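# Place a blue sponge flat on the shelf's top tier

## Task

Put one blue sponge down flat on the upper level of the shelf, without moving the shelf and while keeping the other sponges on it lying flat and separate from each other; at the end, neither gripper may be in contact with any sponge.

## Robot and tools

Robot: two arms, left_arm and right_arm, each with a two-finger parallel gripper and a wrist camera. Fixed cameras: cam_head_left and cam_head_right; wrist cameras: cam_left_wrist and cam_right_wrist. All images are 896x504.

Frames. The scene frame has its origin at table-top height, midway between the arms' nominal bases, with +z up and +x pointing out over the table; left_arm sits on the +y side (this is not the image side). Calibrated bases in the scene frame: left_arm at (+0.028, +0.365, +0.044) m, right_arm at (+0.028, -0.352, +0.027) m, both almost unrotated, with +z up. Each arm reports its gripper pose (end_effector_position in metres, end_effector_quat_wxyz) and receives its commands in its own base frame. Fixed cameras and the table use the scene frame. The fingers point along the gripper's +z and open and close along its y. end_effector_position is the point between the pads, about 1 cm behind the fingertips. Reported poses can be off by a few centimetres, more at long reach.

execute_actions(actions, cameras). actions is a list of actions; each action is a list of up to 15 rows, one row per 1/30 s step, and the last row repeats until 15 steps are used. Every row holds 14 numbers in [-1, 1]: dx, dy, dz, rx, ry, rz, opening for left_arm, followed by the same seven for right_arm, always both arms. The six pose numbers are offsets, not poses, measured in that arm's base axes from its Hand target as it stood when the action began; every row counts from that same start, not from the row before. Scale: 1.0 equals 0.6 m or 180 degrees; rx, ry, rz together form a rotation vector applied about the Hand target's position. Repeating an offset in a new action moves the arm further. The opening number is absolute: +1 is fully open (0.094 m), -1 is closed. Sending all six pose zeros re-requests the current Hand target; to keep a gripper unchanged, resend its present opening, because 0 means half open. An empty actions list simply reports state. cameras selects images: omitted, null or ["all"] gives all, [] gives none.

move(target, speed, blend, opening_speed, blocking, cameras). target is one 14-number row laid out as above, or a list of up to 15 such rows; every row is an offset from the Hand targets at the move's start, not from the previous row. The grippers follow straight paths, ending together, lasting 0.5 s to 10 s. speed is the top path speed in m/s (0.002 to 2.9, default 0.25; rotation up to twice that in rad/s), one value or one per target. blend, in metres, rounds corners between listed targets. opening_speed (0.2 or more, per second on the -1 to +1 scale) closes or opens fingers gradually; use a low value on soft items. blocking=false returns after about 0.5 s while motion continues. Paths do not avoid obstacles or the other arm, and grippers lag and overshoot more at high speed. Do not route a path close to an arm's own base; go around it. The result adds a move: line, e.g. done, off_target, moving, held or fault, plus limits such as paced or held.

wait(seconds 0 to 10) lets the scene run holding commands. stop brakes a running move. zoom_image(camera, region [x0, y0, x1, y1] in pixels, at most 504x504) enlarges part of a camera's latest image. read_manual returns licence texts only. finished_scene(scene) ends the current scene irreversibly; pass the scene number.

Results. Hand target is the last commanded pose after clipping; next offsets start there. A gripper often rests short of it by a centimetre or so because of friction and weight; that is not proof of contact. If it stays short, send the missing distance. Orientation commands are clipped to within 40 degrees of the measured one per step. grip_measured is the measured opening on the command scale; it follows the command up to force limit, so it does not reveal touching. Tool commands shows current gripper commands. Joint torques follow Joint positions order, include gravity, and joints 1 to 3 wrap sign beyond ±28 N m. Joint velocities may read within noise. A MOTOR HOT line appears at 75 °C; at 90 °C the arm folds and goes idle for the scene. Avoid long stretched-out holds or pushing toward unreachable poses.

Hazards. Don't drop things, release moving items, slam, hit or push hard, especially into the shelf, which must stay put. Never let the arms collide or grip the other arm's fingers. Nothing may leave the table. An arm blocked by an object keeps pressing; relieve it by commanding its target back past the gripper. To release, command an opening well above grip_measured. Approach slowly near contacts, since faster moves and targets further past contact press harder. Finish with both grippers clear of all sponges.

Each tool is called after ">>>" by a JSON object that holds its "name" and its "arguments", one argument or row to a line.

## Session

>>> {"name": "execute_actions", "arguments": {
  "actions": []
}}

Scene clock: 0.00 s.
left_arm: end_effector_position=(+0.4037, +0.0232, +0.1015) grip_measured=+1.000 end_effector_quat_wxyz=(+0.592, -0.061, +0.803, -0.007) | right_arm: end_effector_position=(+0.4034, -0.0341, +0.1189) grip_measured=+1.000 end_effector_quat_wxyz=(+0.612, +0.054, +0.785, -0.084)
Joint positions: left_arm=[0.048 1.581 0.38 0.898 -0.015 -0.093 0.094] | right_arm=[0 1.563 0.378 0.94 0.199 -0.019 0.094]
Joint velocities: within noise
Joint torques (N m): no reading
Motor temperatures (°C): left_arm=[26 27 28 25 24 27 28] | right_arm=[27 29 26 27 27 28 28]
Heat: left arm: 28 °C; right arm: 29 °C.
Hand target: left_arm +0.4088, +0.0243, +0.1166; +0.610, -0.060, +0.790, -0.004 | right_arm +0.4078, -0.0355, +0.1345; +0.629, +0.060, +0.770, -0.083
Tool commands: left_gripper/opening=+1.0 right_gripper/opening=+1.0

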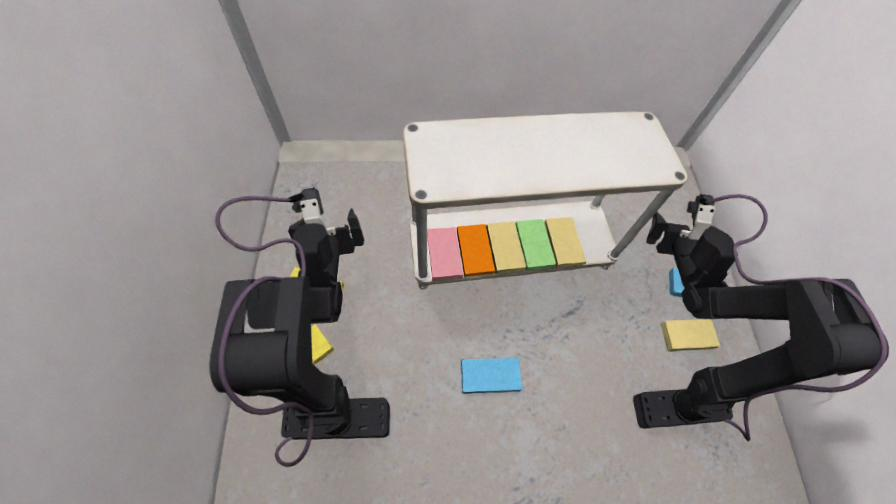

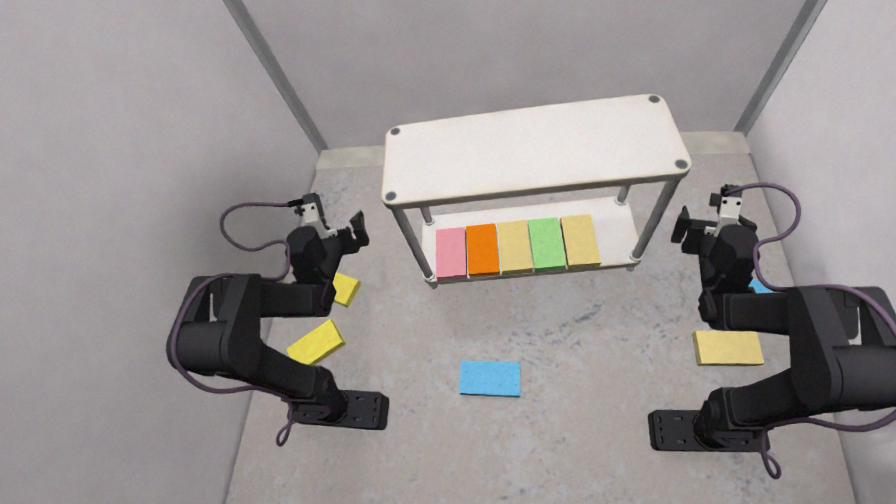

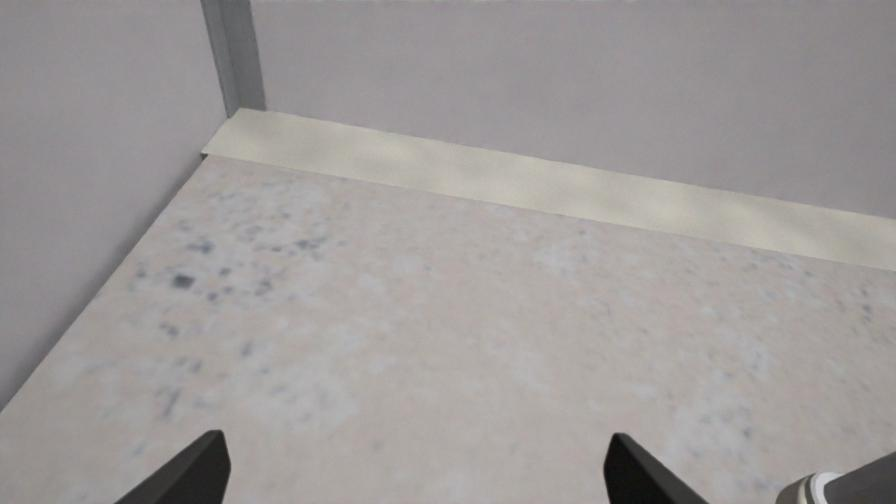

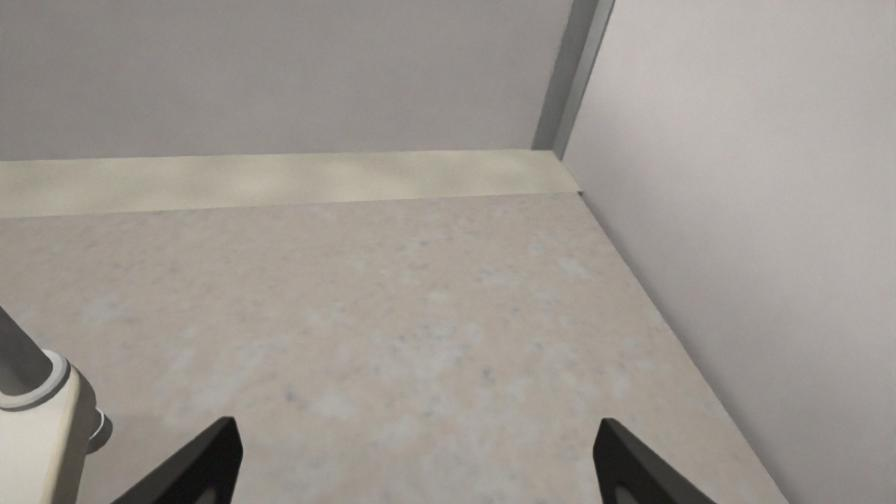

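>>> {"name": "zoom_image", "arguments": {
  "camera": "cam_head_left",
  "region": [410, 310, 578, 420]
}}

>>> {"name": "zoom_image", "arguments": {
  "camera": "cam_head_right",
  "region": [410, 310, 578, 420]
}}

>>> {"name": "zoom_image", "arguments": {
  "camera": "cam_head_left",
  "region": [390, 95, 720, 295]
}}

Scaled by 3.000 from the camera's 896x504 image, which has a finer 1280x720 frame.

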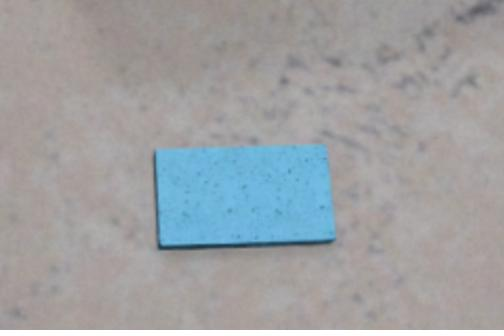

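Scaled by 3.000 from the camera's 896x504 image, which has a finer 1280x720 frame.

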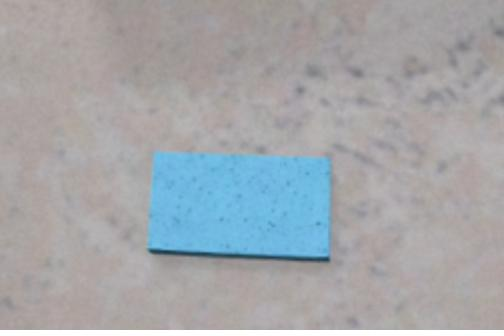

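Scaled by 1.527 from the camera's 896x504 image, which has a finer 1280x720 frame.

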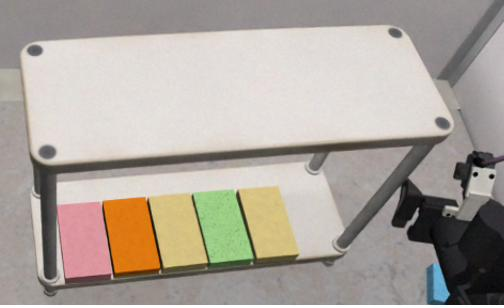

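>>> {"name": "move", "arguments": {
  "target": [
    [0,0,0,0,0,0,1.0, -0.2047,0.0425,0.1092,0.0374,0.2130,0.0551,1.0],
    [0,0,0,0,0,0,1.0, -0.3047,0.3508,0.1092,-0.0429,0.2194,0.2791,1.0],
    [0,0,0,0,0,0,1.0, -0.5187,0.6390,-0.14,-0.1100,0.1620,0.5466,1.0]
  ],
  "speed": [0.5,0.5,0.45],
  "blend": [0.05,0.05,0],
  "cameras": ["cam_right_wrist"]
}}

Scene clock: 10.50 s.
left_arm: end_effector_position=(+0.4037, +0.0232, +0.1015) grip_measured=+1.000 end_effector_quat_wxyz=(+0.592, -0.061, +0.803, -0.007) | right_arm: end_effector_position=(+0.0959, +0.3409, +0.0434) grip_measured=+1.000 end_effector_quat_wxyz=(-0.266, +0.648, -0.659, -0.272)
Joint positions: left_arm=[0.048 1.581 0.38 0.898 -0.015 -0.093 0.094] | right_arm=[1.146 1.469 0.546 0.086 -0.297 -0.293 0.094]
Joint torques (N m): left_arm=[0.06 -4.82 5.19 1.86 -0.02 -0.01] | right_arm=[0.06 -4.66 3.64 2.29 -0.36 -0.07]
Heat: left arm: 29 °C; right arm: 30 °C.
Hand target: left_arm +0.4088, +0.0243, +0.1166; +0.610, -0.060, +0.790, -0.004 | right_arm +0.0966, +0.3479, +0.0505; -0.287, +0.649, -0.643, -0.289
Off the commanded pose: left_arm 0.016 m, 3 deg | right_arm 0.010 m, 4 deg.
move: off_target (left_arm, right_arm)
Images, in order (width x height): cam_right_wrist 896x504.

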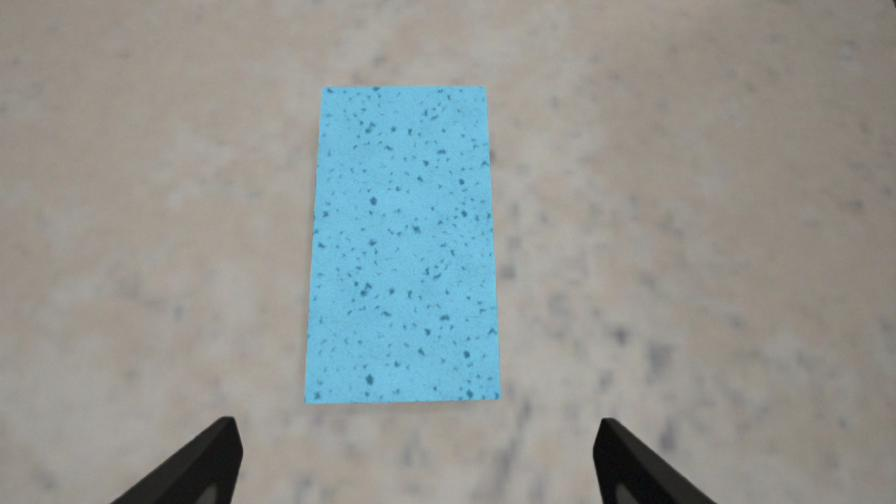

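>>> {"name": "move", "arguments": {
  "target": [0,0,0,0,0,0,1.0, -0.0098,0.1152,-0.084,0,0,0.004,1.0],
  "speed": 0.2,
  "cameras": ["cam_right_wrist"]
}}

Scene clock: 14.57 s.
left_arm: end_effector_position=(+0.4037, +0.0232, +0.1015) grip_measured=+1.000 end_effector_quat_wxyz=(+0.592, -0.061, +0.803, -0.007) | right_arm: end_effector_position=(+0.0906, +0.4031, -0.0074) grip_measured=+1.000 end_effector_quat_wxyz=(-0.272, +0.660, -0.643, -0.279)
Joint positions: left_arm=[0.048 1.581 0.38 0.898 -0.015 -0.093 0.094] | right_arm=[1.238 1.857 0.671 0.383 -0.255 -0.255 0.094]
Joint torques (N m): left_arm=[0.05 -4.83 5.11 1.85 -0.01 -0.01] | right_arm=[0.32 -5.81 5.82 1.94 -0.09 0.13]
Heat: left arm: 30 °C; right arm: 31 °C.
Hand target: left_arm +0.4088, +0.0243, +0.1166; +0.610, -0.060, +0.790, -0.004 | right_arm +0.0907, +0.4170, +0.0001; -0.285, +0.653, -0.638, -0.291
Off the commanded pose: left_arm 0.016 m, 3 deg | right_arm 0.016 m, 2 deg.
move: off_target (left_arm, right_arm)
Images, in order (width x height): cam_right_wrist 896x504.

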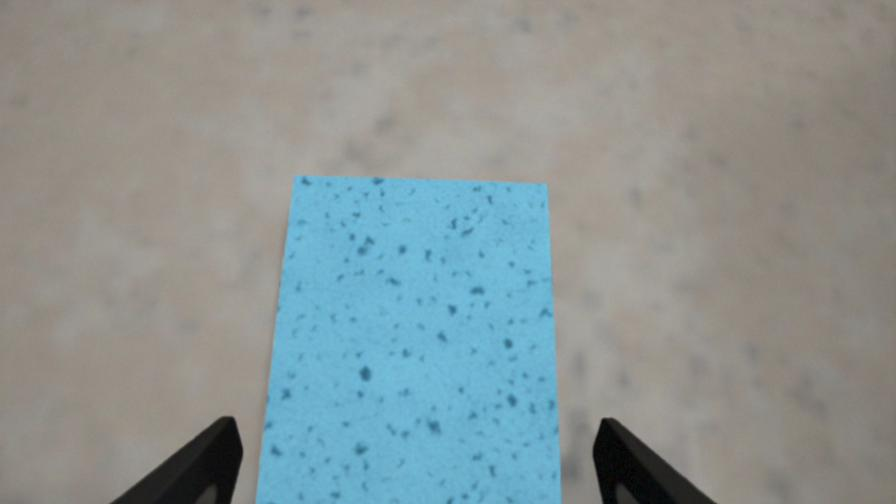

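>>> {"name": "move", "arguments": {
  "target": [
    [0,0,0,0,0,0,1.0, 0,0,0,0,0,0,0.25],
    [0,0,0,0,0,0,1.0, 0,-0.0083,0.1667,0,0,0,0.25],
    [0,0,0,0,0,0,1.0, 0.0655,-0.0783,0.65,0,0,-0.0628,0.25],
    [0,0,0,0,0,0,1.0, 0.5168,-0.3867,0.6383,0,0,-0.3683,0.25]
  ],
  "speed": [0.1,0.15,0.35,0.45],
  "blend": [0,0.03,0.06,0],
  "opening_speed": 0.7,
  "cameras": ["cam_right_wrist"]
}}

Scene clock: 21.07 s.
left_arm: end_effector_position=(+0.4037, +0.0232, +0.1015) grip_measured=+1.000 end_effector_quat_wxyz=(+0.592, -0.061, +0.803, -0.007) | right_arm: end_effector_position=(+0.4086, +0.1859, +0.3705) grip_measured=+0.367 end_effector_quat_wxyz=(+0.392, -0.201, +0.894, +0.087)
Joint positions: left_arm=[0.048 1.581 0.38 0.898 -0.015 -0.093 0.094] | right_arm=[0.419 1.771 2.226 -1.2 -0.014 -0.017 0.064]
Joint torques (N m): left_arm=[0.05 -4.83 5.14 1.86 -0.01 -0.02] | right_arm=[0.28 -7.32 7.86 1.36 0.02 0.06]
Motor temperatures (°C): left_arm=[26 28 30 30 24 27 28] | right_arm=[27 31 28 31 27 28 28]
Heat: left arm: 30 °C; right arm: 31 °C.
Hand target: left_arm +0.4088, +0.0243, +0.1166; +0.610, -0.060, +0.790, -0.004 | right_arm +0.4008, +0.1850, +0.3831; +0.397, -0.198, +0.892, +0.088
Off the commanded pose: left_arm 0.016 m, 3 deg | right_arm 0.015 m, 1 deg.
move: off_target (left_arm, right_arm)
Images, in order (width x height): cam_right_wrist 896x504.

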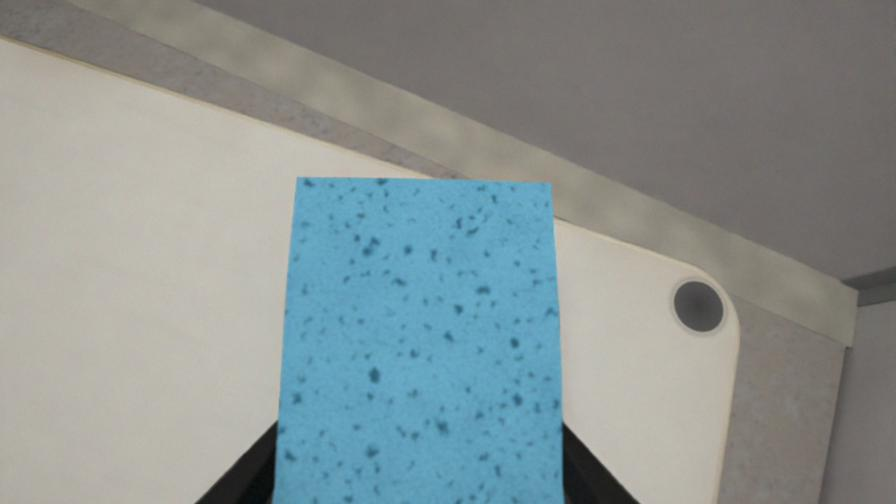

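>>> {"name": "move", "arguments": {
  "target": [0,0,0,0,0,0,1.0, 0,0,-0.0217,0,0,0,0.25],
  "speed": 0.06,
  "cameras": ["cam_right_wrist"]
}}

Scene clock: 23.20 s.
left_arm: end_effector_position=(+0.4037, +0.0232, +0.1015) grip_measured=+1.000 end_effector_quat_wxyz=(+0.592, -0.061, +0.803, -0.007) | right_arm: end_effector_position=(+0.4057, +0.1843, +0.3522) grip_measured=+0.367 end_effector_quat_wxyz=(+0.370, -0.203, +0.903, +0.081)
Joint positions: left_arm=[0.048 1.581 0.38 0.898 -0.015 -0.093 0.094] | right_arm=[0.419 1.76 2.165 -1.198 -0.013 -0.019 0.064]
Joint torques (N m): left_arm=[0.02 -4.88 5.12 1.87 -0.01 -0.01] | right_arm=[0.27 -9.94 3.55 2.03 0.02 0.07]
Heat: left arm: 30 °C; right arm: 32 °C.
Hand target: left_arm +0.4088, +0.0243, +0.1166; +0.610, -0.060, +0.790, -0.004 | right_arm +0.4008, +0.1850, +0.3701; +0.397, -0.198, +0.892, +0.088
Off the commanded pose: left_arm 0.016 m, 3 deg | right_arm 0.019 m, 4 deg.
move: off_target (left_arm, right_arm)
Images, in order (width x height): cam_right_wrist 896x504.

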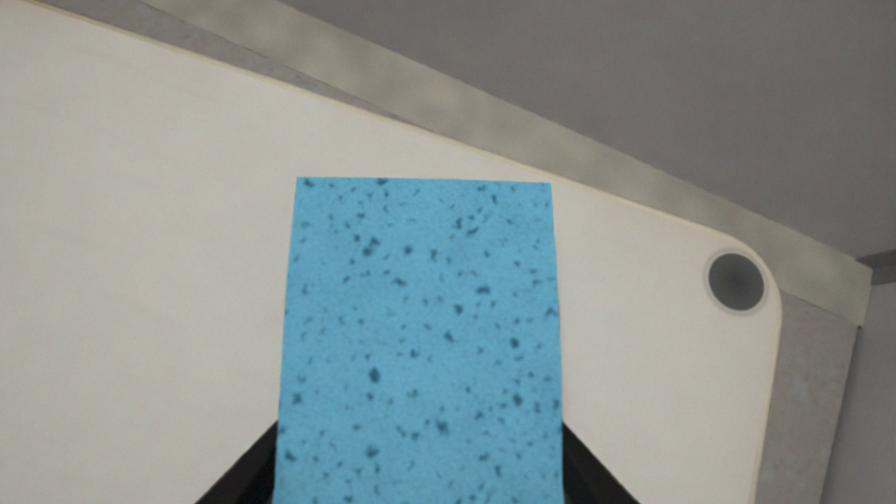

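>>> {"name": "move", "arguments": {
  "target": [
    [0,0,0,0,0,0,1.0, 0,0,-0.0083,0.0035,-0.0076,0,0.25],
    [0,0,0,0,0,0,1.0, 0,0,-0.0083,0.0035,-0.0076,0,1.0],
    [0,0,0,0,0,0,1.0, -0.106,-0.0492,0.1107,0.0035,-0.0076,0,1.0],
    [0,0,0,0,0,0,1.0, -0.2,-0.09,0.27,0.0035,-0.0076,0,1.0]
  ],
  "speed": [0.05,0.1,0.12,0.3],
  "blend": [0,0,0.03,0],
  "opening_speed": 0.8,
  "cameras": ["cam_head_left","cam_head_right","cam_right_wrist"]
}}

Scene clock: 29.07 s.
left_arm: end_effector_position=(+0.4037, +0.0232, +0.1015) grip_measured=+1.000 end_effector_quat_wxyz=(+0.592, -0.061, +0.803, -0.007) | right_arm: end_effector_position=(+0.2879, +0.1373, +0.5355) grip_measured=+0.997 end_effector_quat_wxyz=(+0.545, -0.190, +0.808, +0.123)
Joint positions: left_arm=[0.048 1.581 0.38 0.898 -0.015 -0.093 0.094] | right_arm=[0.431 1.636 2.762 -1.511 -0.019 -0.017 0.094]
Joint torques (N m): left_arm=[0.02 -4.81 5.12 1.84 -0.01 -0.01] | right_arm=[0.35 -3.55 3.28 1.57 0.02 0.07]
Heat: left arm: 30 °C; right arm: 32 °C.
Hand target: left_arm +0.4088, +0.0243, +0.1166; +0.610, -0.060, +0.790, -0.004 | right_arm +0.2808, +0.1310, +0.5321; +0.409, -0.197, +0.886, +0.090
Off the commanded pose: left_arm 0.016 m, 3 deg | right_arm 0.010 m, 18 deg.
joint sent to its limit (right arm) — joint 4 (wrist pitch), lower limit. The joint targets are off in position and orientation.
move: off_target (left_arm, right_arm); target 2's new opening was sent with right_arm's hand 0.018 m and 4 deg from that target
Images, in order (width x height): cam_head_left 896x504, cam_head_right 896x504, cam_right_wrist 896x504.

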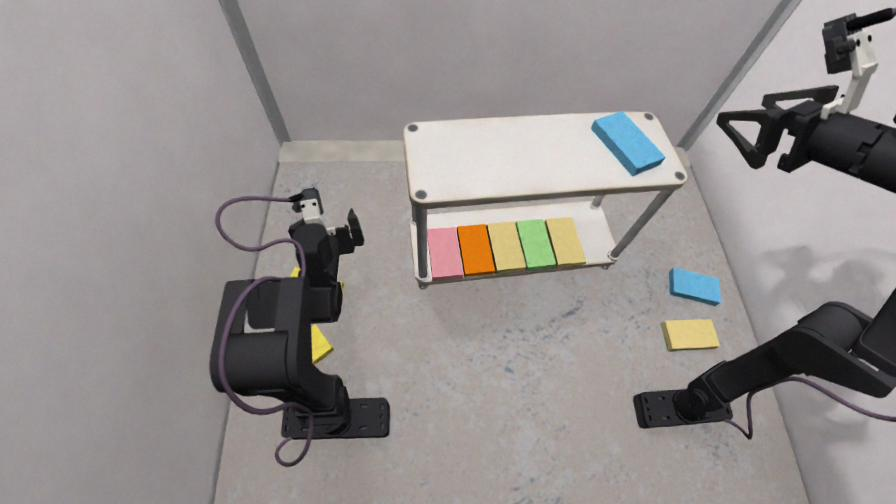

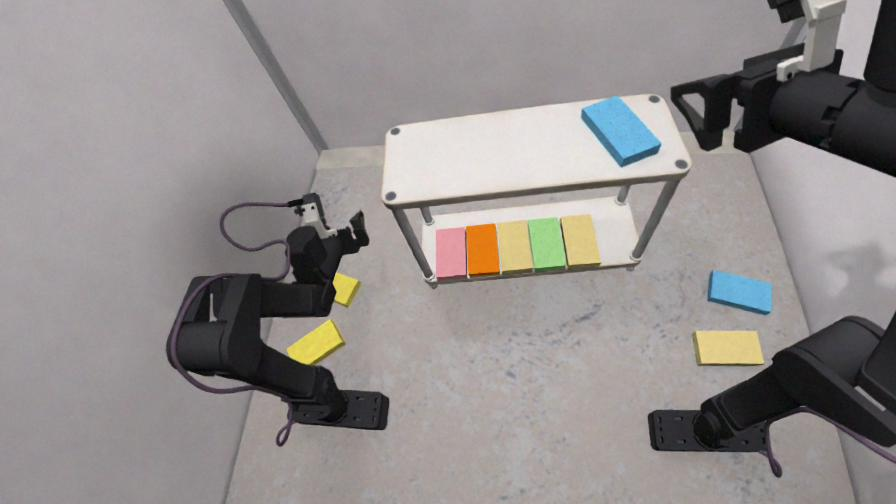

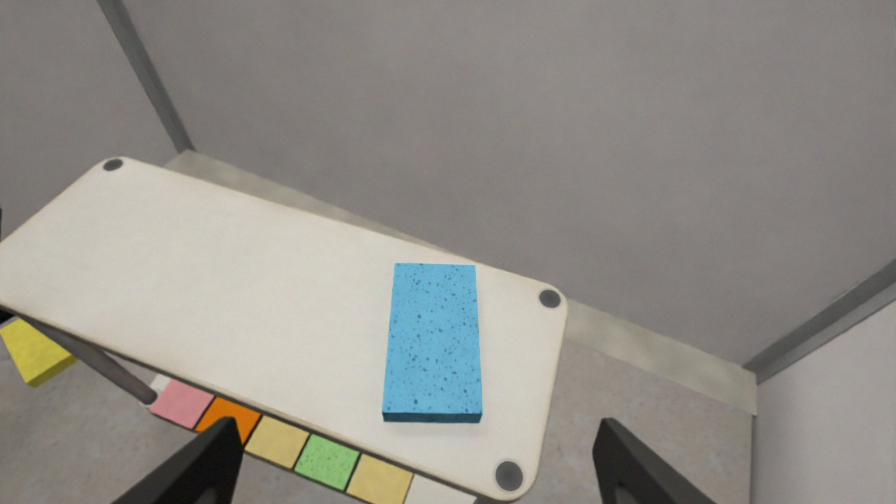

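>>> {"name": "finished_scene", "arguments": {
  "scene": 2
}}

The scene is finished: the task was done.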